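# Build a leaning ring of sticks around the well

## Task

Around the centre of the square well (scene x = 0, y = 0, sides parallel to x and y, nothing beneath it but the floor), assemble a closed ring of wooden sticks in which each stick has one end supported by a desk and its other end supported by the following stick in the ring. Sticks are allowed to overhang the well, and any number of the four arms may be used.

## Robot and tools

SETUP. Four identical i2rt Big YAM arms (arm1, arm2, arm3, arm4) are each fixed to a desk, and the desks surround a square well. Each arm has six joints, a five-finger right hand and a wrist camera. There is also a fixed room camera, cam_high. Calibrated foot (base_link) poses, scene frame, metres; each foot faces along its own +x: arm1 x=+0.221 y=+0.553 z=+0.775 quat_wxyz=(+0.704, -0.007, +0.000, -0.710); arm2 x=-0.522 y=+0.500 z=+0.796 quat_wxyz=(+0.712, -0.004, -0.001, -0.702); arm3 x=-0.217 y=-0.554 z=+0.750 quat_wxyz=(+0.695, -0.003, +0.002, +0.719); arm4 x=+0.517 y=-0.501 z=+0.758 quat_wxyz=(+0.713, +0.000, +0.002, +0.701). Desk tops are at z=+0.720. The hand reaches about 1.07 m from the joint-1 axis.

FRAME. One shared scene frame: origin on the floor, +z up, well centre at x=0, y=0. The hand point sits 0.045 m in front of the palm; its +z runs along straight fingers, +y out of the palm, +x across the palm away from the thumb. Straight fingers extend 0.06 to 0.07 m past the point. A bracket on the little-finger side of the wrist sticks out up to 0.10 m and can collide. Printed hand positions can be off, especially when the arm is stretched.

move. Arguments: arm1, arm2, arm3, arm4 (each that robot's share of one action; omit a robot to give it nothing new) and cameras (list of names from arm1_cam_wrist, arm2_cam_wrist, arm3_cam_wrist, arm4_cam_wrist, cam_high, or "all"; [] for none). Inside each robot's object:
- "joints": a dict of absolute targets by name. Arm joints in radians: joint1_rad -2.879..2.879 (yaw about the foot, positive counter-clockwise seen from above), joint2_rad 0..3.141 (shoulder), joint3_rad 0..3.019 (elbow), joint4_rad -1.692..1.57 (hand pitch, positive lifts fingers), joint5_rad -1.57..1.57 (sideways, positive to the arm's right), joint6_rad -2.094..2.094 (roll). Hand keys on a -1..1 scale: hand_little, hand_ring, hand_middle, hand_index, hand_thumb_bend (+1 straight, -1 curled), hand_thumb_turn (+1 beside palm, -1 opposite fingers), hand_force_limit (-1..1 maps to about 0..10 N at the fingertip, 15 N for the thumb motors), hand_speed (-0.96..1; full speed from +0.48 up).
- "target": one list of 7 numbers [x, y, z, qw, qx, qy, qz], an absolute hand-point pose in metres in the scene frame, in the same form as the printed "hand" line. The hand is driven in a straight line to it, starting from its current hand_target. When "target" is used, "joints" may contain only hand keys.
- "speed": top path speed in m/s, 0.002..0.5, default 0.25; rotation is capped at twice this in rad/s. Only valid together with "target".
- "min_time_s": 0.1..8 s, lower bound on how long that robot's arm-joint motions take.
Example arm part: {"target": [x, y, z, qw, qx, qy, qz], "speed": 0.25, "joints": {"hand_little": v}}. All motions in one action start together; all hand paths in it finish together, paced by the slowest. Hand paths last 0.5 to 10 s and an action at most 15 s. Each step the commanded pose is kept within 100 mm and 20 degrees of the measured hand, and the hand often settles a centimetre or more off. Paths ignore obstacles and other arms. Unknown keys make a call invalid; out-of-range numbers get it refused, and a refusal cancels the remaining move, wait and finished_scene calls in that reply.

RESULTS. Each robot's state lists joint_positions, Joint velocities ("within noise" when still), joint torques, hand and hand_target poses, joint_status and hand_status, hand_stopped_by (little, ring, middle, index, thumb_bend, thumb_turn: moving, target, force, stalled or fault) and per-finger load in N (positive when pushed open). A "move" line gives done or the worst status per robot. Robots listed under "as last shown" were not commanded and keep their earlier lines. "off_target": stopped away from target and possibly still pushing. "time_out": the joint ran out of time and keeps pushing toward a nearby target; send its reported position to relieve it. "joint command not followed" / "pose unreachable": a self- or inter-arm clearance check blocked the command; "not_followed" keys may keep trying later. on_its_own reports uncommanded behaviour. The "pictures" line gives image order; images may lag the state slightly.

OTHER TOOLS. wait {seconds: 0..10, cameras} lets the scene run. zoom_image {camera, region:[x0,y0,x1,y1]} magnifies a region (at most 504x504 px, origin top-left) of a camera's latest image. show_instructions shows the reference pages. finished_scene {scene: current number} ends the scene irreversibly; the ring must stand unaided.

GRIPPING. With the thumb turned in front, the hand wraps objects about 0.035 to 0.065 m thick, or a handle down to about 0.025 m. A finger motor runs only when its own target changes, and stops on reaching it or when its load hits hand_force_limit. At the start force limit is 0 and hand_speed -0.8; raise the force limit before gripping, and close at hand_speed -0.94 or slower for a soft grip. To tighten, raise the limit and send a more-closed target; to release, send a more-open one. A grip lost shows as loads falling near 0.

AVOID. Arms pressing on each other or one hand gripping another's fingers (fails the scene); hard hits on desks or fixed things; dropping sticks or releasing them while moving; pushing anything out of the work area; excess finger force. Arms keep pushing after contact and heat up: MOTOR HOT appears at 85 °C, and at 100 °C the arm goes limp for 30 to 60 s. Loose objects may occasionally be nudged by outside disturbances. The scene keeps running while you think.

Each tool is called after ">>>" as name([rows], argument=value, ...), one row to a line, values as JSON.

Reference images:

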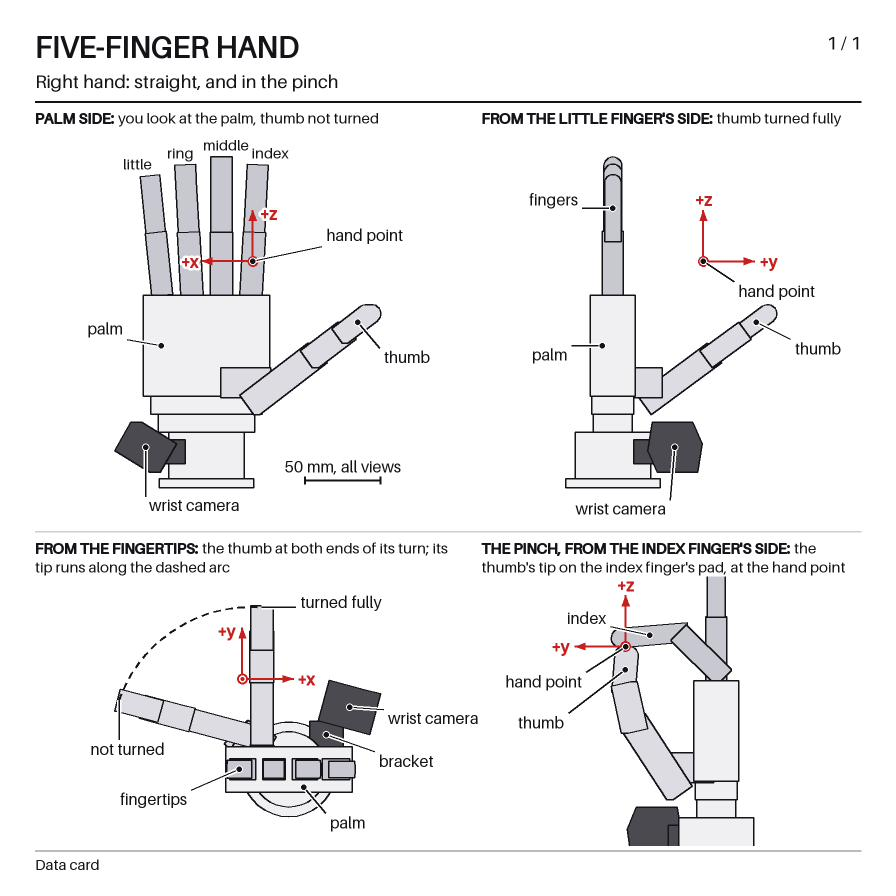

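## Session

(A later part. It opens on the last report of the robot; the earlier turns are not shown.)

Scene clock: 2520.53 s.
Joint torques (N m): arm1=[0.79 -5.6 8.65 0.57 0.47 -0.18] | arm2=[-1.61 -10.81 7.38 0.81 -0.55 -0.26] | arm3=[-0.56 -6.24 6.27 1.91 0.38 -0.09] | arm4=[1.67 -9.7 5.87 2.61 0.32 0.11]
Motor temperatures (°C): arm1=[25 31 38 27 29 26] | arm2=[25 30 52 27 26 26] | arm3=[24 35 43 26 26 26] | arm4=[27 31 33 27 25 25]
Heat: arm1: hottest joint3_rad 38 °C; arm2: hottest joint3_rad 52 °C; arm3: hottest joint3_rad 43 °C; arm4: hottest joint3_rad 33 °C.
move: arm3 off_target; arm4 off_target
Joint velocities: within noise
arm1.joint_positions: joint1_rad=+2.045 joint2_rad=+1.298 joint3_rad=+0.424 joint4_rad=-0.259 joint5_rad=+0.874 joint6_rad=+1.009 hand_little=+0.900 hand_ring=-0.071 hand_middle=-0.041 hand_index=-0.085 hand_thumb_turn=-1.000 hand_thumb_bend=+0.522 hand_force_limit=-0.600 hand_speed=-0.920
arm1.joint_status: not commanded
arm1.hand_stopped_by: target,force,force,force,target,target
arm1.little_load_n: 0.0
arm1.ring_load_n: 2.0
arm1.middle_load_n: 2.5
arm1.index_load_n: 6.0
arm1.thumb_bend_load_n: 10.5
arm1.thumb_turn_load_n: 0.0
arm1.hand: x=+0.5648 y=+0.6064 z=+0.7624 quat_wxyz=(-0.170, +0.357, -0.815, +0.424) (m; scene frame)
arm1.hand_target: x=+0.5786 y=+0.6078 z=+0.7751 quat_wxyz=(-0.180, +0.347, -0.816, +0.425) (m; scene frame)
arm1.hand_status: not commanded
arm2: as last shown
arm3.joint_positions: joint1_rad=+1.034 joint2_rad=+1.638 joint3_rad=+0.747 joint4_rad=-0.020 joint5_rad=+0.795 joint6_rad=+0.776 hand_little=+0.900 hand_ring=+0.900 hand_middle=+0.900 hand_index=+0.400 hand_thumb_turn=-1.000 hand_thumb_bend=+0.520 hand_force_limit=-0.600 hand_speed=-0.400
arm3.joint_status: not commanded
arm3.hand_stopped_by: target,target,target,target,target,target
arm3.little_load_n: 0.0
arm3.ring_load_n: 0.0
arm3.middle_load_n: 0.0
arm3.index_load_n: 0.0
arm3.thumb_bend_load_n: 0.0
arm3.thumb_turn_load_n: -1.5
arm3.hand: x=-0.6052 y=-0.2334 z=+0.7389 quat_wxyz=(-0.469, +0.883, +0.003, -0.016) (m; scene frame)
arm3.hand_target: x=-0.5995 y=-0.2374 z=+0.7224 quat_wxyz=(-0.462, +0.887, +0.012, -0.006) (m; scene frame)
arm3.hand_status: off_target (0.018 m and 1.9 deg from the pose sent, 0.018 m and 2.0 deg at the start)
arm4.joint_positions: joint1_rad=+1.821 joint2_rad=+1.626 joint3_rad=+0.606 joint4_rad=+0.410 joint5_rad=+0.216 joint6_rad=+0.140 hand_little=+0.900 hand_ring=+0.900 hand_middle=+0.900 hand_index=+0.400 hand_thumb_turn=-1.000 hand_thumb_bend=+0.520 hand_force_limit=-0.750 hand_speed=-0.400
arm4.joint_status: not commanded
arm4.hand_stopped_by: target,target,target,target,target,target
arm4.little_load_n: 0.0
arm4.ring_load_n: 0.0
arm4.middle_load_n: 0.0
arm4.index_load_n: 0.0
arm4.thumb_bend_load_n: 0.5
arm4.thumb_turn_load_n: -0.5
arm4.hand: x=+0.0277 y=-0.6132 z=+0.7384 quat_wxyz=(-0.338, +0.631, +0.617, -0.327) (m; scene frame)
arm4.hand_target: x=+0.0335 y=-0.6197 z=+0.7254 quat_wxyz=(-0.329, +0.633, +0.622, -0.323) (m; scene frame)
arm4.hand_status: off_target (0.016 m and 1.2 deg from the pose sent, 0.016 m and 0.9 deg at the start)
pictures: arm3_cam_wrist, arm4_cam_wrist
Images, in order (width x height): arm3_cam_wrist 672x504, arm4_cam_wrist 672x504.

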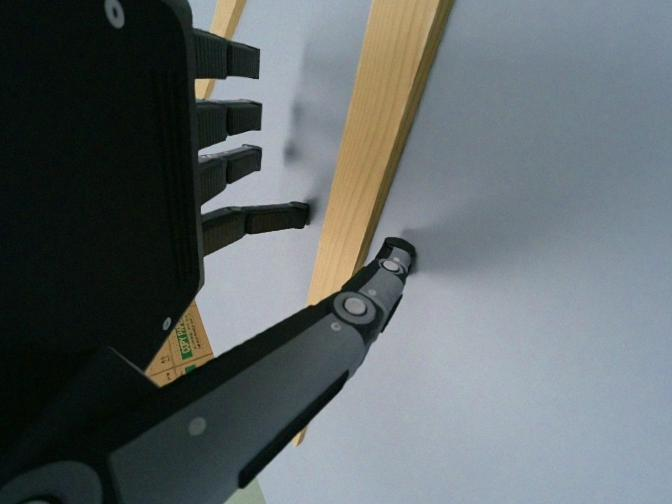

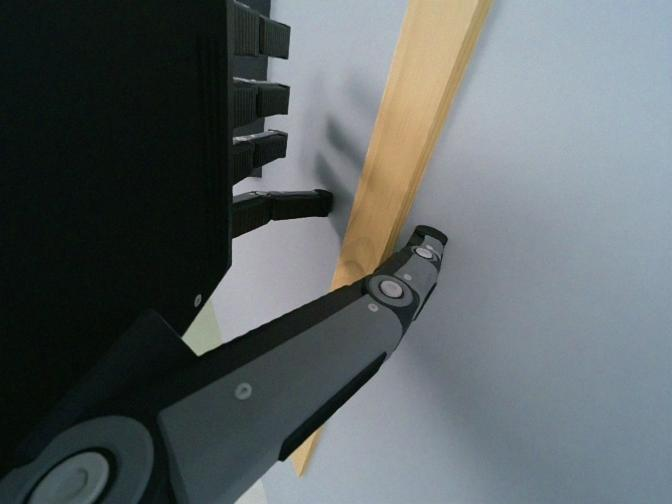

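>>> move(arm3={"target": [-0.60, -0.237, 0.729, 0.46170, -0.88694, -0.01238, 0.00645], "speed": 0.05}, arm4={"target": [0.033, -0.620, 0.729, 0.32934, -0.63267, -0.62172, 0.32364], "speed": 0.05})

>>> move(arm3={"joints": {"hand_index": -0.15, "hand_force_limit": -0.3, "hand_speed": -0.9}}, arm4={"joints": {"hand_index": -0.15, "hand_force_limit": -0.3, "hand_speed": -0.9}})

>>> move(arm3={"joints": {"hand_index": -0.16, "hand_force_limit": 0.3, "hand_speed": -0.93}}, arm4={"joints": {"hand_index": -0.16, "hand_force_limit": 0.3, "hand_speed": -0.93}})

>>> move(arm3={"joints": {"hand_index": -0.17, "hand_force_limit": 0.6, "hand_speed": -0.93}}, arm4={"joints": {"hand_index": -0.17, "hand_force_limit": 0.6, "hand_speed": -0.93}}, cameras=["arm3_cam_wrist", "arm4_cam_wrist"])

Scene clock: 2532.97 s.
Joint torques (N m): arm1=[0.44 -5.6 8.81 0.58 0.38 -0.14] | arm2=[-1.67 -10.81 7.38 0.81 -0.55 -0.26] | arm3=[-0.5 -7.47 6.69 0.99 0.39 -0.09] | arm4=[1.73 -10.52 6.08 2.03 0.32 0.11]
Motor temperatures (°C): arm1=[25 31 38 27 29 26] | arm2=[25 30 52 27 26 26] | arm3=[24 35 42 26 26 26] | arm4=[27 31 33 27 25 25]
Heat: arm1: hottest joint3_rad 38 °C; arm2: hottest joint3_rad 52 °C; arm3: hottest joint3_rad 42 °C; arm4: hottest joint3_rad 33 °C.
move: arm3 off_target; arm4 off_target
Joint velocities: within noise
arm1, arm2: as last shown
arm2.middle_load_n: -0.5
arm3.joint_positions: joint1_rad=+1.034 joint2_rad=+1.638 joint3_rad=+0.747 joint4_rad=-0.020 joint5_rad=+0.795 joint6_rad=+0.776 hand_little=+0.900 hand_ring=+0.900 hand_middle=+0.900 hand_index=+0.400 hand_thumb_turn=-1.000 hand_thumb_bend=+0.520 hand_force_limit=-0.600 hand_speed=-0.400
arm3.joint_status: not commanded
arm3.hand_stopped_by: target,target,target,target,target,target
arm3.little_load_n: 0.0
arm3.ring_load_n: 0.0
arm3.middle_load_n: 0.0
arm3.index_load_n: 0.0
arm3.thumb_bend_load_n: 0.0
arm3.thumb_turn_load_n: -1.5
arm3.hand: x=-0.6052 y=-0.2334 z=+0.7389 quat_wxyz=(-0.469, +0.883, +0.003, -0.016) (m; scene frame)
arm3.hand_target: x=-0.5998 y=-0.2371 z=+0.7291 quat_wxyz=(-0.462, +0.887, +0.012, -0.006) (m; scene frame)
arm3.hand_status: off_target (0.012 m and 1.9 deg from the pose sent, 0.012 m and 1.9 deg at the start)
arm4.joint_positions: joint1_rad=+1.821 joint2_rad=+1.626 joint3_rad=+0.606 joint4_rad=+0.410 joint5_rad=+0.216 joint6_rad=+0.140 hand_little=+0.900 hand_ring=+0.900 hand_middle=+0.900 hand_index=+0.400 hand_thumb_turn=-1.000 hand_thumb_bend=+0.520 hand_force_limit=-0.750 hand_speed=-0.400
arm4.joint_status: not commanded
arm4.hand_stopped_by: target,target,target,target,target,target
arm4.little_load_n: 0.0
arm4.ring_load_n: 0.0
arm4.middle_load_n: 0.0
arm4.index_load_n: 0.0
arm4.thumb_bend_load_n: 0.5
arm4.thumb_turn_load_n: -0.5
arm4.hand: x=+0.0277 y=-0.6132 z=+0.7384 quat_wxyz=(-0.338, +0.631, +0.617, -0.327) (m; scene frame)
arm4.hand_target: x=+0.0333 y=-0.6198 z=+0.7292 quat_wxyz=(-0.329, +0.633, +0.622, -0.324) (m; scene frame)
arm4.hand_status: off_target (0.013 m and 1.2 deg from the pose sent, 0.013 m and 1.2 deg at the start)
pictures: none

Scene clock: 2535.13 s.
Joint torques (N m): arm1=[0.44 -5.6 8.79 0.61 0.41 -0.15] | arm2=[-1.61 -10.81 7.38 0.83 -0.55 -0.26] | arm3=[-0.5 -7.3 6.72 1.01 0.47 -0.09] | arm4=[1.67 -10.46 6.04 1.94 0.29 0.07]
Motor temperatures (°C): arm1=[25 31 38 27 29 26] | arm2=[25 30 52 27 26 26] | arm3=[24 35 42 26 26 26] | arm4=[27 31 33 27 25 25]
Heat: arm1: hottest joint3_rad 38 °C; arm2: hottest joint3_rad 52 °C; arm3: hottest joint3_rad 42 °C; arm4: hottest joint3_rad 33 °C.
move: arm3 off_target; arm4 off_target
Joint velocities: within noise
arm1, arm2: as last shown
arm1.middle_load_n: 2.0
arm2.middle_load_n: 0.0
arm3.joint_positions: joint1_rad=+1.034 joint2_rad=+1.636 joint3_rad=+0.747 joint4_rad=-0.020 joint5_rad=+0.793 joint6_rad=+0.776 hand_little=+0.900 hand_ring=+0.900 hand_middle=+0.900 hand_index=-0.064 hand_thumb_turn=-1.000 hand_thumb_bend=+0.521 hand_force_limit=-0.300 hand_speed=-0.900
arm3.joint_status: hand_index off_target (ended at -0.064, target -0.150); the others done
arm3.hand_stopped_by: target,target,target,force,target,target
arm3.little_load_n: -0.5
arm3.ring_load_n: 0.0
arm3.middle_load_n: 0.0
arm3.index_load_n: 3.5
arm3.thumb_bend_load_n: 2.0
arm3.thumb_turn_load_n: -1.0
arm3.hand: x=-0.6057 y=-0.2335 z=+0.7396 quat_wxyz=(-0.469, +0.883, +0.003, -0.018) (m; scene frame)
arm3.hand_target: x=-0.5998 y=-0.2371 z=+0.7292 quat_wxyz=(-0.462, +0.887, +0.012, -0.006) (m; scene frame)
arm3.hand_status: not commanded
arm4.joint_positions: joint1_rad=+1.821 joint2_rad=+1.626 joint3_rad=+0.606 joint4_rad=+0.411 joint5_rad=+0.217 joint6_rad=+0.146 hand_little=+0.900 hand_ring=+0.900 hand_middle=+0.900 hand_index=-0.073 hand_thumb_turn=-1.000 hand_thumb_bend=+0.521 hand_force_limit=-0.300 hand_speed=-0.900
arm4.joint_status: hand_index off_target (ended at -0.073, target -0.150); the others done
arm4.hand_stopped_by: target,target,target,force,target,target
arm4.little_load_n: 0.0
arm4.ring_load_n: 0.0
arm4.middle_load_n: 0.0
arm4.index_load_n: 5.0
arm4.thumb_bend_load_n: 5.0
arm4.thumb_turn_load_n: 0.0
arm4.hand: x=+0.0272 y=-0.6135 z=+0.7389 quat_wxyz=(-0.338, +0.632, +0.615, -0.329) (m; scene frame)
arm4.hand_target: x=+0.0333 y=-0.6198 z=+0.7292 quat_wxyz=(-0.329, +0.633, +0.622, -0.324) (m; scene frame)
arm4.hand_status: not commanded
pictures: none

Scene clock: 2535.57 s.
Joint torques (N m): arm1=[0.73 -5.48 8.72 0.73 0.4 -0.17] | arm2=[-1.61 -10.81 7.36 0.81 -0.55 -0.26] | arm3=[-0.5 -7.3 6.74 0.99 0.48 -0.09] | arm4=[1.67 -10.58 6.09 1.92 0.29 0.06]
Motor temperatures (°C): arm1=[25 31 38 27 29 26] | arm2=[25 30 52 27 26 26] | arm3=[24 35 42 26 26 26] | arm4=[27 31 33 27 25 25]
Heat: arm1: hottest joint3_rad 38 °C; arm2: hottest joint3_rad 52 °C; arm3: hottest joint3_rad 42 °C; arm4: hottest joint3_rad 33 °C.
move: arm3 off_target; arm4 off_target
Joint velocities: within noise
arm1, arm2: as last shown
arm2.thumb_bend_load_n: 11.5
arm3.joint_positions: joint1_rad=+1.034 joint2_rad=+1.636 joint3_rad=+0.747 joint4_rad=-0.020 joint5_rad=+0.793 joint6_rad=+0.776 hand_little=+0.900 hand_ring=+0.900 hand_middle=+0.900 hand_index=-0.075 hand_thumb_turn=-1.000 hand_thumb_bend=+0.521 hand_force_limit=+0.300 hand_speed=-0.930
arm3.joint_status: hand_index off_target (ended at -0.075, target -0.160); the others done
arm3.hand_stopped_by: target,target,target,force,target,target
arm3.little_load_n: 0.0
arm3.ring_load_n: 0.0
arm3.middle_load_n: 0.0
arm3.index_load_n: 7.0
arm3.thumb_bend_load_n: 4.5
arm3.thumb_turn_load_n: -1.5
arm3.hand: x=-0.6057 y=-0.2335 z=+0.7396 quat_wxyz=(-0.469, +0.883, +0.003, -0.018) (m; scene frame)
arm3.hand_target: x=-0.5998 y=-0.2371 z=+0.7292 quat_wxyz=(-0.462, +0.887, +0.012, -0.006) (m; scene frame)
arm3.hand_status: not commanded
arm4.joint_positions: joint1_rad=+1.821 joint2_rad=+1.626 joint3_rad=+0.606 joint4_rad=+0.411 joint5_rad=+0.217 joint6_rad=+0.146 hand_little=+0.900 hand_ring=+0.900 hand_middle=+0.900 hand_index=-0.083 hand_thumb_turn=-1.000 hand_thumb_bend=+0.522 hand_force_limit=+0.300 hand_speed=-0.930
arm4.joint_status: hand_index off_target (ended at -0.083, target -0.160); the others done
arm4.hand_stopped_by: target,target,target,force,target,target
arm4.little_load_n: 0.0
arm4.ring_load_n: 0.0
arm4.middle_load_n: 0.0
arm4.index_load_n: 7.5
arm4.thumb_bend_load_n: 8.0
arm4.thumb_turn_load_n: -1.0
arm4.hand: x=+0.0272 y=-0.6135 z=+0.7389 quat_wxyz=(-0.338, +0.632, +0.615, -0.329) (m; scene frame)
arm4.hand_target: x=+0.0333 y=-0.6198 z=+0.7292 quat_wxyz=(-0.329, +0.633, +0.622, -0.324) (m; scene frame)
arm4.hand_status: not commanded
pictures: none

Scene clock: 2535.97 s.
Joint torques (N m): arm1=[0.67 -5.3 8.62 0.73 0.44 -0.18] | arm2=[-1.61 -10.81 7.38 0.81 -0.55 -0.26] | arm3=[-0.5 -7.41 6.74 0.98 0.48 -0.09] | arm4=[1.61 -10.46 6.08 1.94 0.3 0.07]
Motor temperatures (°C): arm1=[25 31 38 27 29 26] | arm2=[25 30 52 27 26 26] | arm3=[24 35 42 26 26 26] | arm4=[27 31 33 27 25 25]
Heat: arm1: hottest joint3_rad 38 °C; arm2: hottest joint3_rad 52 °C; arm3: hottest joint3_rad 42 °C; arm4: hottest joint3_rad 33 °C.
move: arm3 off_target; arm4 off_target
Joint velocities: within noise
arm1, arm2: as last shown
arm1.thumb_bend_load_n: 11.0
arm3.joint_positions: joint1_rad=+1.034 joint2_rad=+1.636 joint3_rad=+0.747 joint4_rad=-0.020 joint5_rad=+0.793 joint6_rad=+0.776 hand_little=+0.900 hand_ring=+0.900 hand_middle=+0.900 hand_index=-0.079 hand_thumb_turn=-1.000 hand_thumb_bend=+0.521 hand_force_limit=+0.600 hand_speed=-0.930
arm3.joint_status: hand_index off_target (ended at -0.079, target -0.170); the others done
arm3.hand_stopped_by: target,target,target,force,target,target
arm3.little_load_n: 0.0
arm3.ring_load_n: 0.0
arm3.middle_load_n: 0.0
arm3.index_load_n: 8.5
arm3.thumb_bend_load_n: 5.0
arm3.thumb_turn_load_n: -1.5
arm3.hand: x=-0.6057 y=-0.2335 z=+0.7396 quat_wxyz=(-0.469, +0.883, +0.003, -0.018) (m; scene frame)
arm3.hand_target: x=-0.5998 y=-0.2371 z=+0.7292 quat_wxyz=(-0.462, +0.887, +0.012, -0.006) (m; scene frame)
arm3.hand_status: not commanded
arm4.joint_positions: joint1_rad=+1.821 joint2_rad=+1.626 joint3_rad=+0.606 joint4_rad=+0.411 joint5_rad=+0.217 joint6_rad=+0.146 hand_little=+0.900 hand_ring=+0.900 hand_middle=+0.900 hand_index=-0.088 hand_thumb_turn=-1.000 hand_thumb_bend=+0.522 hand_force_limit=+0.600 hand_speed=-0.930
arm4.joint_status: hand_index off_target (ended at -0.088, target -0.170); the others done
arm4.hand_stopped_by: target,target,target,force,target,target
arm4.little_load_n: 0.0
arm4.ring_load_n: 0.0
arm4.middle_load_n: 0.0
arm4.index_load_n: 8.5
arm4.thumb_bend_load_n: 9.5
arm4.thumb_turn_load_n: -1.5
arm4.hand: x=+0.0272 y=-0.6135 z=+0.7389 quat_wxyz=(-0.338, +0.632, +0.615, -0.329) (m; scene frame)
arm4.hand_target: x=+0.0333 y=-0.6198 z=+0.7292 quat_wxyz=(-0.329, +0.633, +0.622, -0.324) (m; scene frame)
arm4.hand_status: not commanded
pictures: arm3_cam_wrist, arm4_cam_wrist
Images, in order (width x height): arm3_cam_wrist 672x504, arm4_cam_wrist 672x504.

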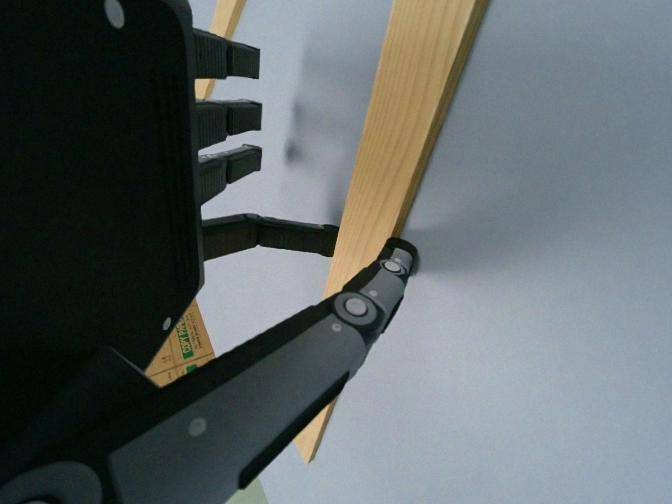

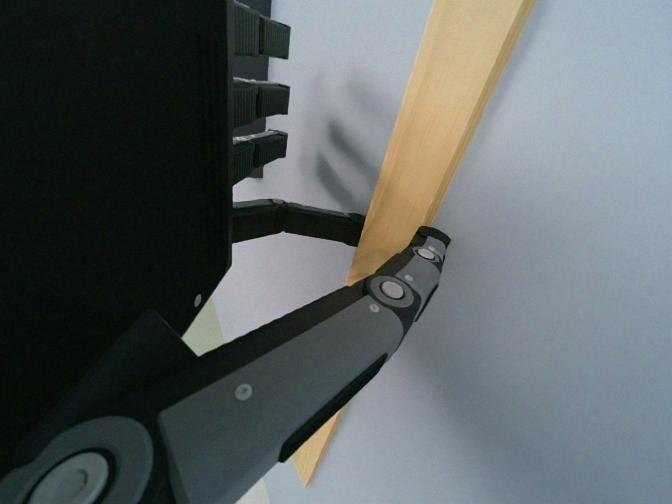

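>>> move(arm3={"target": [-0.60, -0.237, 0.758, 0.46170, -0.88694, -0.01238, 0.00645], "speed": 0.05}, arm4={"target": [0.033, -0.620, 0.758, 0.32934, -0.63267, -0.62172, 0.32364], "speed": 0.05}, cameras=["arm3_cam_wrist", "arm4_cam_wrist"])

Scene clock: 2547.67 s.
Joint torques (N m): arm1=[1.32 -5.66 8.61 0.81 0.42 -0.11] | arm2=[-1.61 -10.81 7.38 0.83 -0.55 -0.26] | arm3=[-0.5 -8.76 8.85 0.84 0.58 -0.09] | arm4=[1.79 -12.86 7.86 1.68 0.3 0.06]
Motor temperatures (°C): arm1=[25 31 38 27 29 26] | arm2=[25 30 52 27 26 26] | arm3=[24 34 41 26 26 26] | arm4=[27 31 33 27 25 25]
Heat: arm1: hottest joint3_rad 38 °C; arm2: hottest joint3_rad 52 °C; arm3: hottest joint3_rad 41 °C; arm4: hottest joint3_rad 33 °C.
move: arm3 off_target; arm4 off_target
Joint velocities: within noise
arm1: as last shown
arm1.thumb_bend_load_n: 10.5
arm2.joint_positions: joint1_rad=+1.126 joint2_rad=+1.367 joint3_rad=+1.026 joint4_rad=-0.537 joint5_rad=-0.732 joint6_rad=-0.657 hand_little=+0.900 hand_ring=-0.049 hand_middle=+0.900 hand_index=-0.098 hand_thumb_turn=-1.000 hand_thumb_bend=+0.523 hand_force_limit=+0.400 hand_speed=-0.930
arm2.joint_status: not commanded
arm2.hand_stopped_by: target,force,target,force,target,target
arm2.little_load_n: 0.0
arm2.ring_load_n: 1.5
arm2.middle_load_n: 0.0
arm2.index_load_n: 7.0
arm2.thumb_bend_load_n: 11.5
arm2.thumb_turn_load_n: 0.0
arm2.hand: x=-0.0484 y=+0.4163 z=+0.9655 quat_wxyz=(-0.399, +0.765, -0.452, +0.227) (m; scene frame)
arm2.hand_target: x=-0.0519 y=+0.4200 z=+0.9699 quat_wxyz=(-0.400, +0.768, -0.443, +0.231) (m; scene frame)
arm2.hand_status: not commanded
arm3.joint_positions: joint1_rad=+1.034 joint2_rad=+1.591 joint3_rad=+0.747 joint4_rad=-0.111 joint5_rad=+0.792 joint6_rad=+0.776 hand_little=+0.900 hand_ring=+0.900 hand_middle=+0.900 hand_index=-0.079 hand_thumb_turn=-1.000 hand_thumb_bend=+0.521 hand_force_limit=+0.600 hand_speed=-0.930
arm3.joint_status: not commanded
arm3.hand_stopped_by: target,target,target,force,target,target
arm3.little_load_n: 0.0
arm3.ring_load_n: 0.0
arm3.middle_load_n: 0.0
arm3.index_load_n: 6.5
arm3.thumb_bend_load_n: 5.0
arm3.thumb_turn_load_n: -2.5
arm3.hand: x=-0.5939 y=-0.2403 z=+0.7485 quat_wxyz=(-0.459, +0.889, +0.012, -0.001) (m; scene frame)
arm3.hand_target: x=-0.5999 y=-0.2370 z=+0.7579 quat_wxyz=(-0.462, +0.887, +0.012, -0.006) (m; scene frame)
arm3.hand_status: off_target (0.012 m and 0.8 deg from the pose sent, 0.020 m and 1.9 deg at the start)
arm4.joint_positions: joint1_rad=+1.821 joint2_rad=+1.578 joint3_rad=+0.606 joint4_rad=+0.311 joint5_rad=+0.217 joint6_rad=+0.147 hand_little=+0.900 hand_ring=+0.900 hand_middle=+0.900 hand_index=-0.088 hand_thumb_turn=-1.000 hand_thumb_bend=+0.522 hand_force_limit=+0.600 hand_speed=-0.930
arm4.joint_status: not commanded
arm4.hand_stopped_by: target,target,target,force,target,target
arm4.little_load_n: -0.5
arm4.ring_load_n: -0.5
arm4.middle_load_n: 0.0
arm4.index_load_n: 7.5
arm4.thumb_bend_load_n: 10.0
arm4.thumb_turn_load_n: -2.5
arm4.hand: x=+0.0403 y=-0.6105 z=+0.7427 quat_wxyz=(-0.325, +0.639, +0.625, -0.309) (m; scene frame)
arm4.hand_target: x=+0.0333 y=-0.6200 z=+0.7578 quat_wxyz=(-0.329, +0.633, +0.622, -0.324) (m; scene frame)
arm4.hand_status: off_target (0.019 m and 1.9 deg from the pose sent, 0.021 m and 1.4 deg at the start)
pictures: arm3_cam_wrist, arm4_cam_wrist
Images, in order (width x height): arm3_cam_wrist 672x504, arm4_cam_wrist 672x504.

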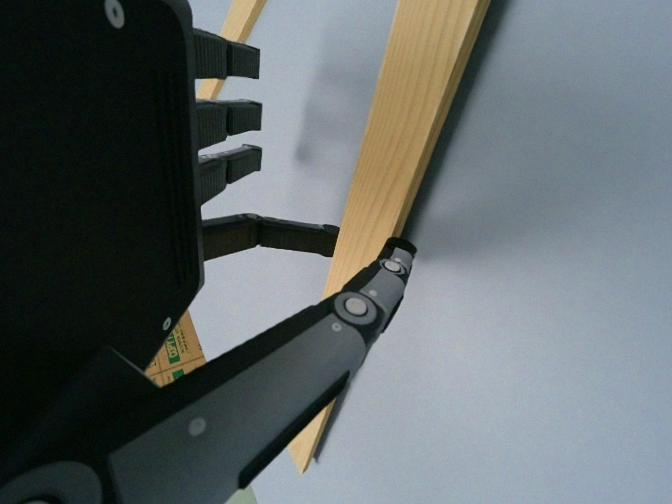

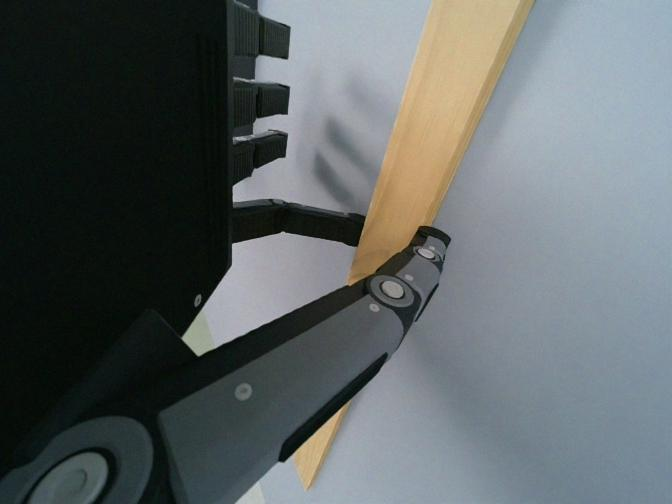

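>>> move(arm3={"joints": {"hand_index": -0.19, "hand_force_limit": 0.7, "hand_speed": -0.93}}, arm4={"joints": {"hand_index": -0.19, "hand_force_limit": 0.8, "hand_speed": -0.93}})

>>> move(arm3={"joints": {"hand_ring": -0.2, "hand_middle": -0.2, "hand_force_limit": -0.6, "hand_speed": -0.92}}, arm4={"joints": {"hand_ring": -0.2, "hand_middle": -0.2, "hand_force_limit": -0.5, "hand_speed": -0.92}}, cameras=["arm3_cam_wrist", "arm4_cam_wrist"])

Scene clock: 2557.43 s.
Joint torques (N m): arm1=[0.97 -5.89 8.84 0.59 0.41 -0.12] | arm2=[-1.67 -10.75 7.38 0.83 -0.55 -0.26] | arm3=[-0.44 -8.7 8.88 0.91 0.57 -0.09] | arm4=[1.79 -12.86 7.82 1.69 0.3 0.06]
Motor temperatures (°C): arm1=[25 31 38 27 29 26] | arm2=[25 30 52 27 26 26] | arm3=[24 34 42 26 26 26] | arm4=[27 31 33 27 25 25]
Heat: arm1: hottest joint3_rad 38 °C; arm2: hottest joint3_rad 52 °C; arm3: hottest joint3_rad 42 °C; arm4: hottest joint3_rad 33 °C.
move: arm3 off_target; arm4 off_target
Joint velocities: within noise
arm1, arm2: as last shown
arm1.thumb_bend_load_n: 11.0
arm2.little_load_n: -0.5
arm2.index_load_n: 6.5
arm3.joint_positions: joint1_rad=+1.034 joint2_rad=+1.591 joint3_rad=+0.747 joint4_rad=-0.111 joint5_rad=+0.792 joint6_rad=+0.776 hand_little=+0.900 hand_ring=+0.900 hand_middle=+0.900 hand_index=-0.083 hand_thumb_turn=-1.000 hand_thumb_bend=+0.522 hand_force_limit=+0.700 hand_speed=-0.930
arm3.joint_status: hand_index off_target (ended at -0.083, target -0.190); the others done
arm3.hand_stopped_by: target,target,target,force,target,target
arm3.little_load_n: 0.0
arm3.ring_load_n: 0.0
arm3.middle_load_n: 0.0
arm3.index_load_n: 8.5
arm3.thumb_bend_load_n: 6.0
arm3.thumb_turn_load_n: -3.0
arm3.hand: x=-0.5938 y=-0.2403 z=+0.7484 quat_wxyz=(-0.459, +0.889, +0.012, -0.001) (m; scene frame)
arm3.hand_target: x=-0.5998 y=-0.2371 z=+0.7579 quat_wxyz=(-0.462, +0.887, +0.012, -0.006) (m; scene frame)
arm3.hand_status: not commanded
arm4.joint_positions: joint1_rad=+1.821 joint2_rad=+1.578 joint3_rad=+0.606 joint4_rad=+0.311 joint5_rad=+0.217 joint6_rad=+0.147 hand_little=+0.900 hand_ring=+0.900 hand_middle=+0.900 hand_index=-0.098 hand_thumb_turn=-1.000 hand_thumb_bend=+0.523 hand_force_limit=+0.800 hand_speed=-0.930
arm4.joint_status: hand_index off_target (ended at -0.098, target -0.190); the others done
arm4.hand_stopped_by: target,target,target,force,target,target
arm4.little_load_n: 0.0
arm4.ring_load_n: 0.0
arm4.middle_load_n: -0.5
arm4.index_load_n: 10.0
arm4.thumb_bend_load_n: 13.0
arm4.thumb_turn_load_n: -4.0
arm4.hand: x=+0.0403 y=-0.6105 z=+0.7427 quat_wxyz=(-0.325, +0.639, +0.625, -0.309) (m; scene frame)
arm4.hand_target: x=+0.0333 y=-0.6200 z=+0.7578 quat_wxyz=(-0.329, +0.633, +0.622, -0.324) (m; scene frame)
arm4.hand_status: not commanded
pictures: none

Scene clock: 2562.13 s.
Joint torques (N m): arm1=[0.97 -5.36 8.62 0.72 0.44 -0.12] | arm2=[-1.61 -10.81 7.38 0.81 -0.55 -0.26] | arm3=[-0.44 -8.7 8.85 0.9 0.56 -0.09] | arm4=[1.73 -12.4 7.9 1.7 0.29 0.05]
Motor temperatures (°C): arm1=[25 31 38 27 29 26] | arm2=[25 30 52 27 26 26] | arm3=[24 34 42 26 26 26] | arm4=[27 31 33 27 25 25]
Heat: arm1: hottest joint3_rad 38 °C; arm2: hottest joint3_rad 52 °C; arm3: hottest joint3_rad 42 °C; arm4: hottest joint3_rad 33 °C.
move: arm3 off_target; arm4 off_target
Joint velocities: within noise
arm1, arm2: as last shown
arm1.little_load_n: -0.5
arm1.thumb_bend_load_n: 10.5
arm2.little_load_n: 0.0
arm2.index_load_n: 7.0
arm2.thumb_bend_load_n: 11.0
arm2.thumb_turn_load_n: -0.5
arm3.joint_positions: joint1_rad=+1.034 joint2_rad=+1.591 joint3_rad=+0.747 joint4_rad=-0.111 joint5_rad=+0.792 joint6_rad=+0.776 hand_little=+0.900 hand_ring=-0.071 hand_middle=-0.041 hand_index=-0.083 hand_thumb_turn=-1.000 hand_thumb_bend=+0.522 hand_force_limit=-0.600 hand_speed=-0.920
arm3.joint_status: hand_ring off_target (ended at -0.071, target -0.200); hand_middle off_target (ended at -0.041, target -0.200); the others done
arm3.hand_stopped_by: target,force,force,force,target,target
arm3.little_load_n: 0.0
arm3.ring_load_n: 3.0
arm3.middle_load_n: 2.0
arm3.index_load_n: 6.5
arm3.thumb_bend_load_n: 8.5
arm3.thumb_turn_load_n: 1.5
arm3.hand: x=-0.5938 y=-0.2403 z=+0.7484 quat_wxyz=(-0.459, +0.889, +0.012, -0.001) (m; scene frame)
arm3.hand_target: x=-0.5998 y=-0.2371 z=+0.7579 quat_wxyz=(-0.462, +0.887, +0.012, -0.006) (m; scene frame)
arm3.hand_status: not commanded
arm4.joint_positions: joint1_rad=+1.821 joint2_rad=+1.571 joint3_rad=+0.606 joint4_rad=+0.311 joint5_rad=+0.217 joint6_rad=+0.147 hand_little=+0.900 hand_ring=-0.071 hand_middle=-0.042 hand_index=-0.097 hand_thumb_turn=-1.000 hand_thumb_bend=+0.523 hand_force_limit=-0.500 hand_speed=-0.920
arm4.joint_status: hand_ring off_target (ended at -0.071, target -0.200); hand_middle off_target (ended at -0.042, target -0.200); the others done
arm4.hand_stopped_by: target,force,force,force,target,target
arm4.little_load_n: -0.5
arm4.ring_load_n: 3.0
arm4.middle_load_n: 0.5
arm4.index_load_n: 8.5
arm4.thumb_bend_load_n: 15.5
arm4.thumb_turn_load_n: -1.0
arm4.hand: x=+0.0392 y=-0.6107 z=+0.7461 quat_wxyz=(-0.327, +0.638, +0.623, -0.312) (m; scene frame)
arm4.hand_target: x=+0.0333 y=-0.6200 z=+0.7579 quat_wxyz=(-0.329, +0.633, +0.622, -0.324) (m; scene frame)
arm4.hand_status: not commanded
pictures: arm3_cam_wrist, arm4_cam_wrist
Images, in order (width x height): arm3_cam_wrist 672x504, arm4_cam_wrist 672x504.

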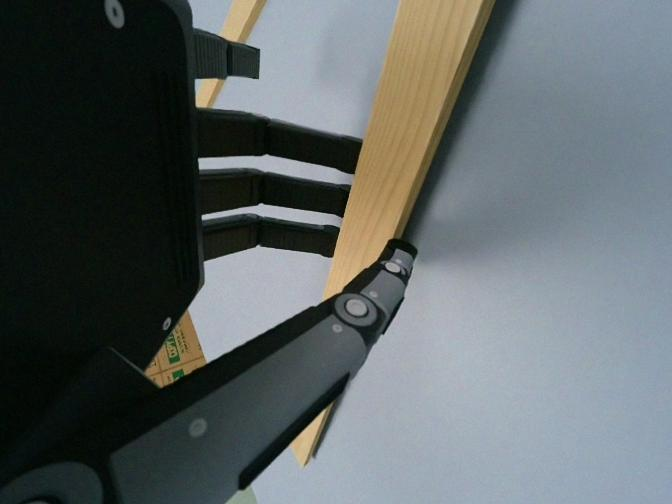

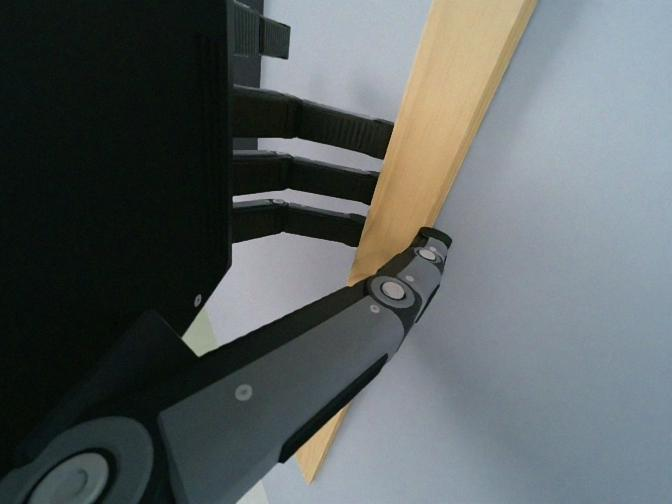

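>>> move(arm3={"target": [-0.605, -0.24, 0.94, 0.46173, -0.88701, -0.00465, 0.00242], "speed": 0.08}, arm4={"target": [0.033, -0.610, 0.92, 0.32650, -0.62722, -0.62722, 0.32650], "speed": 0.08}, cameras=["arm3_cam_wrist", "arm4_cam_wrist", "cam_high"])

Scene clock: 2578.67 s.
Joint torques (N m): arm1=[0.44 -5.66 8.76 0.44 0.45 -0.15] | arm2=[-1.55 -10.81 7.36 0.81 -0.55 -0.26] | arm3=[0.44 -7.24 14.64 0.77 0.85 0.11] | arm4=[-0.21 -10.58 14.79 1.72 0.11 -0.1]
Motor temperatures (°C): arm1=[25 31 38 27 29 26] | arm2=[25 30 52 27 26 26] | arm3=[24 34 42 26 26 26] | arm4=[27 31 34 27 25 25]
Heat: arm1: hottest joint3_rad 38 °C; arm2: hottest joint3_rad 52 °C; arm3: hottest joint3_rad 42 °C; arm4: hottest joint3_rad 34 °C.
move: arm3 off_target; arm4 off_target
Joint velocities: within noise
arm1.joint_positions: joint1_rad=+2.045 joint2_rad=+1.298 joint3_rad=+0.424 joint4_rad=-0.259 joint5_rad=+0.874 joint6_rad=+1.009 hand_little=+0.900 hand_ring=-0.071 hand_middle=-0.041 hand_index=-0.085 hand_thumb_turn=-1.000 hand_thumb_bend=+0.522 hand_force_limit=-0.600 hand_speed=-0.920
arm1.joint_status: not commanded
arm1.hand_stopped_by: target,force,force,force,target,target
arm1.little_load_n: 0.0
arm1.ring_load_n: 2.0
arm1.middle_load_n: 2.0
arm1.index_load_n: 6.0
arm1.thumb_bend_load_n: 10.5
arm1.thumb_turn_load_n: 0.0
arm1.hand: x=+0.5648 y=+0.6064 z=+0.7624 quat_wxyz=(-0.170, +0.357, -0.815, +0.424) (m; scene frame)
arm1.hand_target: x=+0.5786 y=+0.6078 z=+0.7751 quat_wxyz=(-0.180, +0.347, -0.816, +0.425) (m; scene frame)
arm1.hand_status: not commanded
arm2: as last shown
arm2.thumb_bend_load_n: 11.5
arm2.thumb_turn_load_n: 0.0
arm3.joint_positions: joint1_rad=+1.042 joint2_rad=+1.320 joint3_rad=+0.997 joint4_rad=-0.692 joint5_rad=+0.806 joint6_rad=+0.799 hand_little=+0.900 hand_ring=-0.071 hand_middle=-0.041 hand_index=-0.083 hand_thumb_turn=-1.000 hand_thumb_bend=+0.522 hand_force_limit=-0.600 hand_speed=-0.920
arm3.joint_status: not commanded
arm3.hand_stopped_by: target,force,force,force,target,target
arm3.little_load_n: 0.0
arm3.ring_load_n: 2.5
arm3.middle_load_n: 2.0
arm3.index_load_n: 6.5
arm3.thumb_bend_load_n: 8.5
arm3.thumb_turn_load_n: 1.5
arm3.hand: x=-0.5881 y=-0.2441 z=+0.9129 quat_wxyz=(-0.450, +0.893, +0.016, +0.020) (m; scene frame)
arm3.hand_target: x=-0.6040 y=-0.2406 z=+0.9402 quat_wxyz=(-0.462, +0.887, +0.005, -0.003) (m; scene frame)
arm3.hand_status: off_target (0.032 m and 3.3 deg from the pose sent, 0.192 m and 1.0 deg at the start)
arm4.joint_positions: joint1_rad=+1.819 joint2_rad=+1.232 joint3_rad=+0.766 joint4_rad=-0.231 joint5_rad=+0.183 joint6_rad=+0.134 hand_little=+0.900 hand_ring=-0.071 hand_middle=-0.042 hand_index=-0.097 hand_thumb_turn=-1.000 hand_thumb_bend=+0.523 hand_force_limit=-0.500 hand_speed=-0.920
arm4.joint_status: not commanded
arm4.hand_stopped_by: target,force,force,force,target,target
arm4.little_load_n: 0.0
arm4.ring_load_n: 2.5
arm4.middle_load_n: 0.0
arm4.index_load_n: 9.0
arm4.thumb_bend_load_n: 15.0
arm4.thumb_turn_load_n: -0.5
arm4.hand: x=+0.0559 y=-0.6118 z=+0.8818 quat_wxyz=(-0.307, +0.635, +0.641, -0.302) (m; scene frame)
arm4.hand_target: x=+0.0349 y=-0.6095 z=+0.9203 quat_wxyz=(-0.327, +0.627, +0.627, -0.327) (m; scene frame)
arm4.hand_status: off_target (0.045 m and 4.0 deg from the pose sent, 0.174 m and 2.1 deg at the start)
pictures: arm3_cam_wrist, arm4_cam_wrist, cam_high
Images, in order (width x height): arm3_cam_wrist 672x504, arm4_cam_wrist 672x504, cam_high 672x504.

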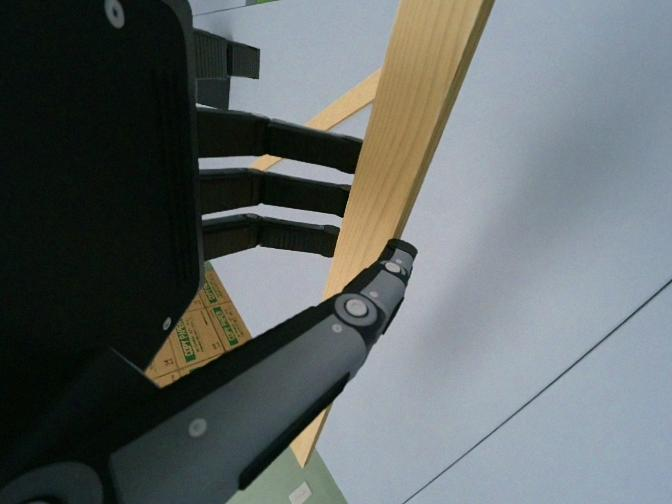

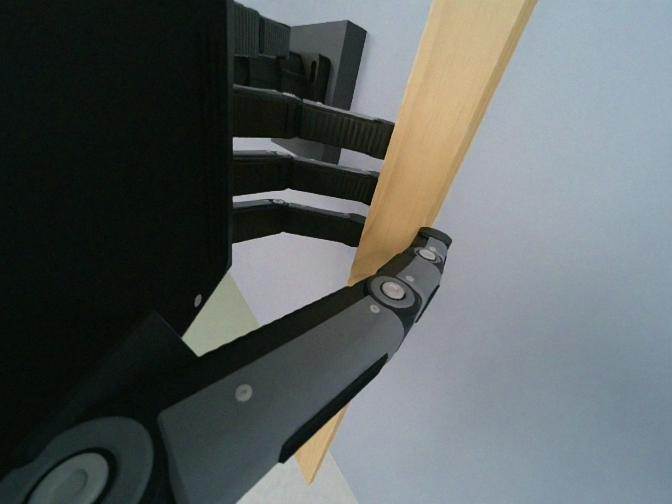

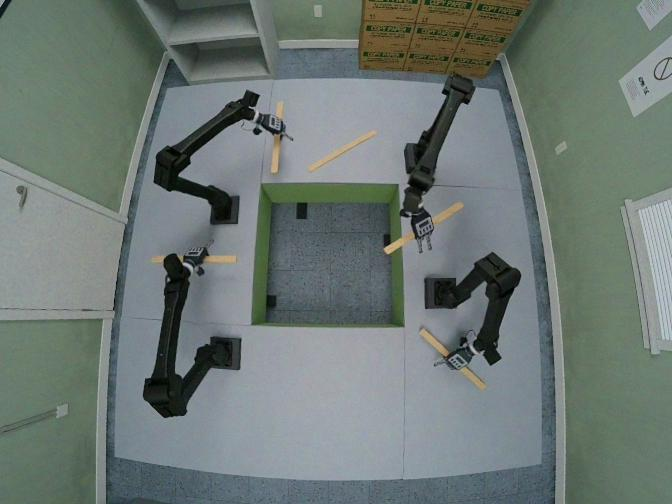

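>>> move(arm4={"target": [0.002, -0.153, 0.88, 0.42113, -0.56070, -0.67647, 0.22512], "speed": 0.12}, cameras=["arm4_cam_wrist", "cam_high"])

>>> zoom_image(camera="cam_high", region=[230, 220, 350, 290])

Scene clock: 2597.63 s.
Joint torques (N m): arm1=[0.32 -5.71 8.75 0.69 0.37 -0.11] | arm2=[-1.61 -10.81 7.36 0.81 -0.55 -0.26] | arm3=[0.44 -7.24 14.65 0.81 0.84 0.09] | arm4=[-0.03 -13.57 14.35 2.36 -0.3 -0.12]
Motor temperatures (°C): arm1=[25 31 38 27 29 26] | arm2=[25 30 52 27 26 26] | arm3=[24 35 46 26 27 26] | arm4=[27 31 37 27 25 25]
Heat: arm1: hottest joint3_rad 38 °C; arm2: hottest joint3_rad 52 °C; arm3: hottest joint3_rad 46 °C; arm4: hottest joint3_rad 37 °C.
move: arm4 off_target
Joint velocities: within noise
arm1, arm2, arm3: as last shown
arm1.index_load_n: 6.5
arm2.thumb_bend_load_n: 11.0
arm3.thumb_bend_load_n: 9.0
arm3.hand: x=-0.5882 y=-0.2441 z=+0.9129 quat_wxyz=(-0.450, +0.893, +0.016, +0.020) (m; scene frame)
arm4.joint_positions: joint1_rad=+0.901 joint2_rad=+1.608 joint3_rad=+1.084 joint4_rad=-0.165 joint5_rad=-0.404 joint6_rad=-0.666 hand_little=+0.900 hand_ring=-0.071 hand_middle=-0.042 hand_index=-0.097 hand_thumb_turn=-1.000 hand_thumb_bend=+0.523 hand_force_limit=-0.500 hand_speed=-0.920
arm4.joint_status: not commanded
arm4.hand_stopped_by: target,force,force,force,target,target
arm4.little_load_n: 0.0
arm4.ring_load_n: 2.5
arm4.middle_load_n: 0.0
arm4.index_load_n: 9.0
arm4.thumb_bend_load_n: 15.5
arm4.thumb_turn_load_n: -1.0
arm4.hand: x=+0.0193 y=-0.1756 z=+0.8590 quat_wxyz=(-0.396, +0.573, +0.680, -0.228) (m; scene frame)
arm4.hand_target: x=+0.0037 y=-0.1541 z=+0.8808 quat_wxyz=(-0.421, +0.561, +0.676, -0.225) (m; scene frame)
arm4.hand_status: off_target (0.035 m and 3.3 deg from the pose sent, 0.462 m and 18.4 deg at the start)
pictures: arm4_cam_wrist, cam_high
Images, in order (width x height): arm4_cam_wrist 672x504, cam_high 672x504.

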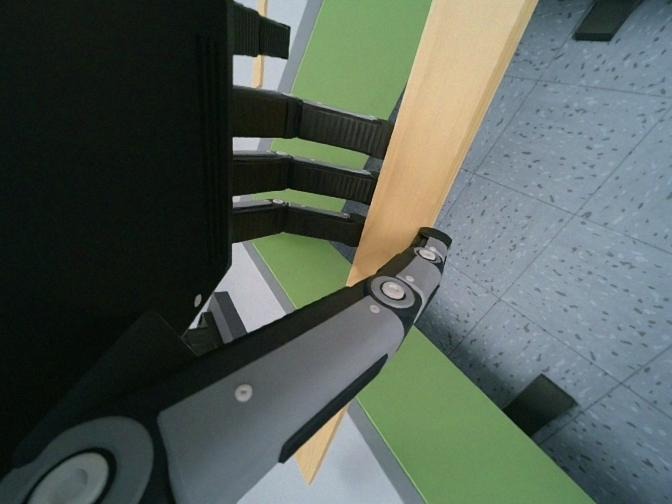

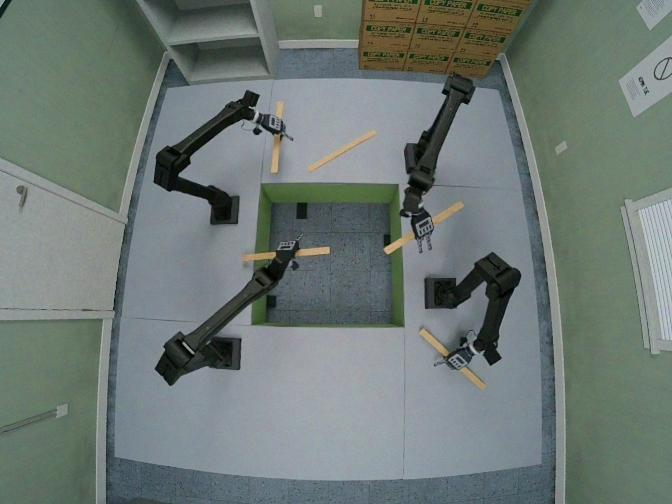

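Scaled by 4.200 from the camera's 672x504 image, which has a finer 960x720 frame.

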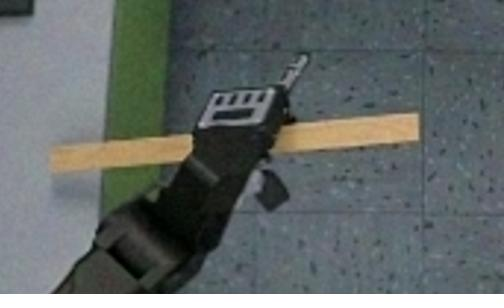

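>>> move(arm4={"target": [0.002, -0.149, 0.838, 0.42060, -0.56843, -0.67057, 0.22436], "speed": 0.06}, cameras=["arm4_cam_wrist", "cam_high"])

>>> zoom_image(camera="cam_high", region=[230, 220, 350, 290])

Scene clock: 2616.77 s.
Joint torques (N m): arm1=[-0.03 -4.95 8.69 0.77 0.41 -0.16] | arm2=[-1.61 -10.81 7.38 0.83 -0.56 -0.26] | arm3=[0.44 -7.24 14.65 0.83 0.85 0.09] | arm4=[-0.26 -14.39 10.45 2.8 -0.03 0.01]
Motor temperatures (°C): arm1=[25 31 38 27 29 26] | arm2=[25 30 52 27 26 26] | arm3=[24 35 49 26 27 26] | arm4=[27 31 37 27 25 25]
Heat: arm1: hottest joint3_rad 38 °C; arm2: hottest joint3_rad 52 °C; arm3: hottest joint3_rad 49 °C; arm4: hottest joint3_rad 37 °C.
move: arm4 off_target
Joint velocities: within noise
arm1, arm2, arm3: as last shown
arm2.thumb_bend_load_n: 11.5
arm3.thumb_bend_load_n: 8.5
arm4.joint_positions: joint1_rad=+0.899 joint2_rad=+1.678 joint3_rad=+1.084 joint4_rad=-0.067 joint5_rad=-0.404 joint6_rad=-0.666 hand_little=+0.900 hand_ring=-0.071 hand_middle=-0.042 hand_index=-0.097 hand_thumb_turn=-1.000 hand_thumb_bend=+0.523 hand_force_limit=-0.500 hand_speed=-0.920
arm4.joint_status: not commanded
arm4.hand_stopped_by: target,force,force,force,target,target
arm4.little_load_n: 0.0
arm4.ring_load_n: 2.5
arm4.middle_load_n: 0.5
arm4.index_load_n: 9.0
arm4.thumb_bend_load_n: 15.5
arm4.thumb_turn_load_n: -0.5
arm4.hand: x=+0.0057 y=-0.1635 z=+0.8346 quat_wxyz=(-0.409, +0.568, +0.677, -0.228) (m; scene frame)
arm4.hand_target: x=+0.0025 y=-0.1492 z=+0.8382 quat_wxyz=(-0.421, +0.568, +0.671, -0.224) (m; scene frame)
arm4.hand_status: off_target (0.015 m and 1.6 deg from the pose sent, 0.038 m and 3.1 deg at the start)
pictures: arm4_cam_wrist, cam_high
Images, in order (width x height): arm4_cam_wrist 672x504, cam_high 672x504.

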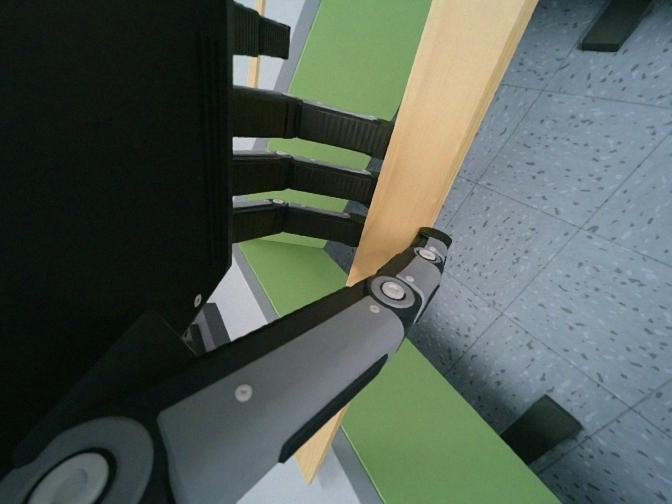

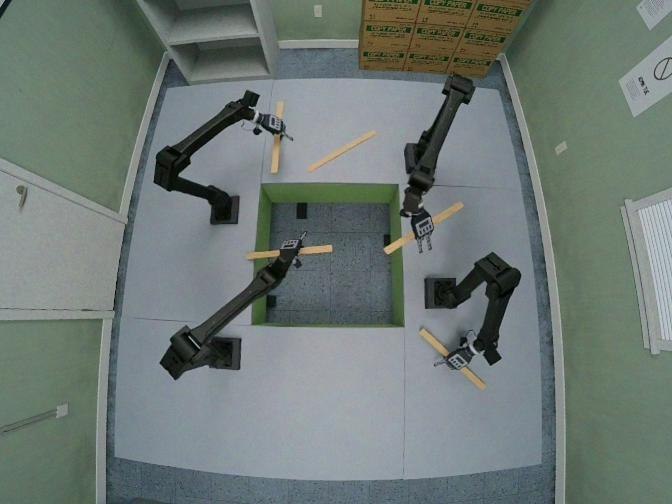

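Scaled by 4.200 from the camera's 672x504 image, which has a finer 960x720 frame.

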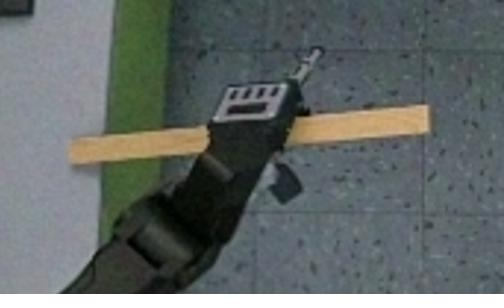

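>>> move(arm4={"target": [0.004, -0.131, 0.824, 0.42743, -0.57058, -0.66755, 0.21478], "speed": 0.06}, cameras=["arm4_cam_wrist", "cam_high"])

>>> zoom_image(camera="cam_high", region=[230, 220, 350, 290])

>>> zoom_image(camera="arm4_cam_wrist", region=[200, 380, 400, 504])

Scene clock: 2629.20 s.
Joint torques (N m): arm1=[0.44 -5.19 8.61 0.59 0.42 -0.13] | arm2=[-1.61 -10.81 7.36 0.81 -0.55 -0.26] | arm3=[0.44 -7.24 14.64 0.81 0.85 0.09] | arm4=[-0.32 -14.62 10.8 2.8 0.02 -0.12]
Motor temperatures (°C): arm1=[25 31 38 27 29 26] | arm2=[25 30 52 27 26 26] | arm3=[24 35 50 26 27 26] | arm4=[27 31 36 27 25 25]
Heat: arm1: hottest joint3_rad 38 °C; arm2: hottest joint3_rad 52 °C; arm3: hottest joint3_rad 50 °C; arm4: hottest joint3_rad 36 °C.
move: arm4 off_target
Joint velocities: within noise
arm1, arm2, arm3: as last shown
arm2.middle_load_n: -0.5
arm2.thumb_bend_load_n: 11.0
arm3.thumb_bend_load_n: 9.0
arm4.joint_positions: joint1_rad=+0.878 joint2_rad=+1.715 joint3_rad=+1.084 joint4_rad=-0.029 joint5_rad=-0.399 joint6_rad=-0.666 hand_little=+0.900 hand_ring=-0.071 hand_middle=-0.042 hand_index=-0.097 hand_thumb_turn=-1.000 hand_thumb_bend=+0.523 hand_force_limit=-0.500 hand_speed=-0.920
arm4.joint_status: not commanded
arm4.hand_stopped_by: target,force,force,force,target,target
arm4.little_load_n: 0.0
arm4.ring_load_n: 3.0
arm4.middle_load_n: 0.0
arm4.index_load_n: 8.5
arm4.thumb_bend_load_n: 15.0
arm4.thumb_turn_load_n: -1.0
arm4.hand: x=+0.0090 y=-0.1485 z=+0.8186 quat_wxyz=(-0.412, +0.576, +0.671, -0.221) (m; scene frame)
arm4.hand_target: x=+0.0046 y=-0.1313 z=+0.8244 quat_wxyz=(-0.428, +0.571, +0.667, -0.215) (m; scene frame)
arm4.hand_status: off_target (0.019 m and 2.0 deg from the pose sent, 0.034 m and 2.8 deg at the start)
pictures: arm4_cam_wrist, cam_high
Images, in order (width x height): arm4_cam_wrist 672x504, cam_high 672x504.

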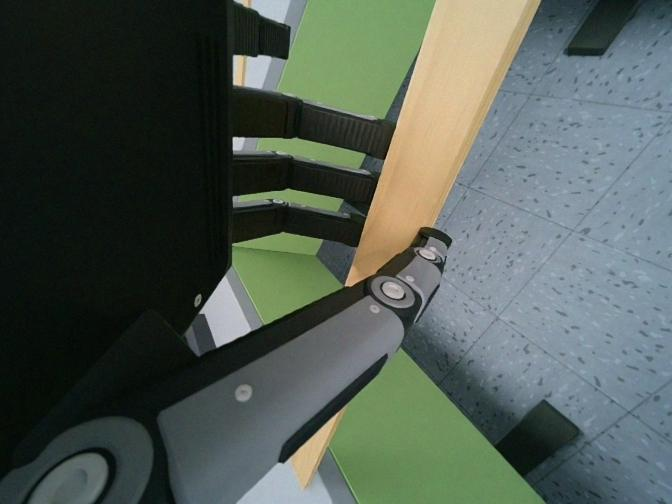

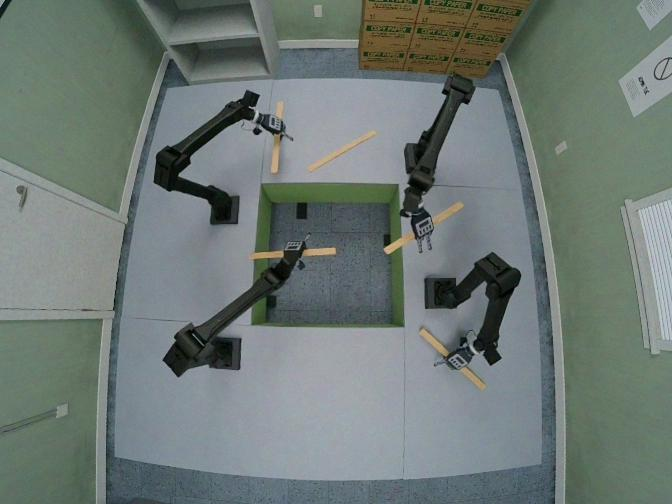

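Scaled by 4.200 from the camera's 672x504 image, which has a finer 960x720 frame.

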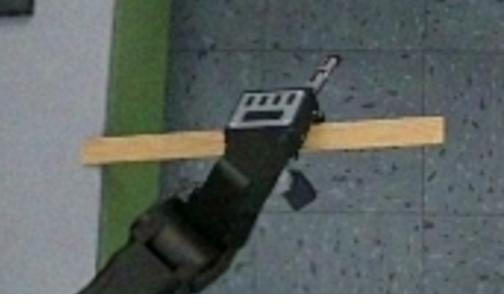

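Scaled by 2.520 from the camera's 672x504 image, which has a finer 960x720 frame.

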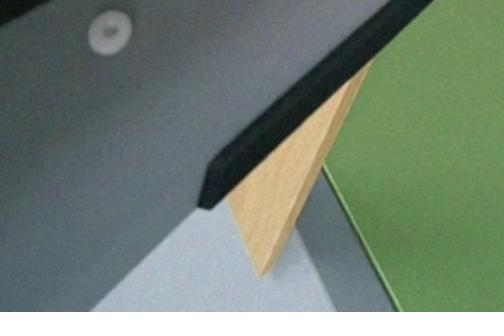

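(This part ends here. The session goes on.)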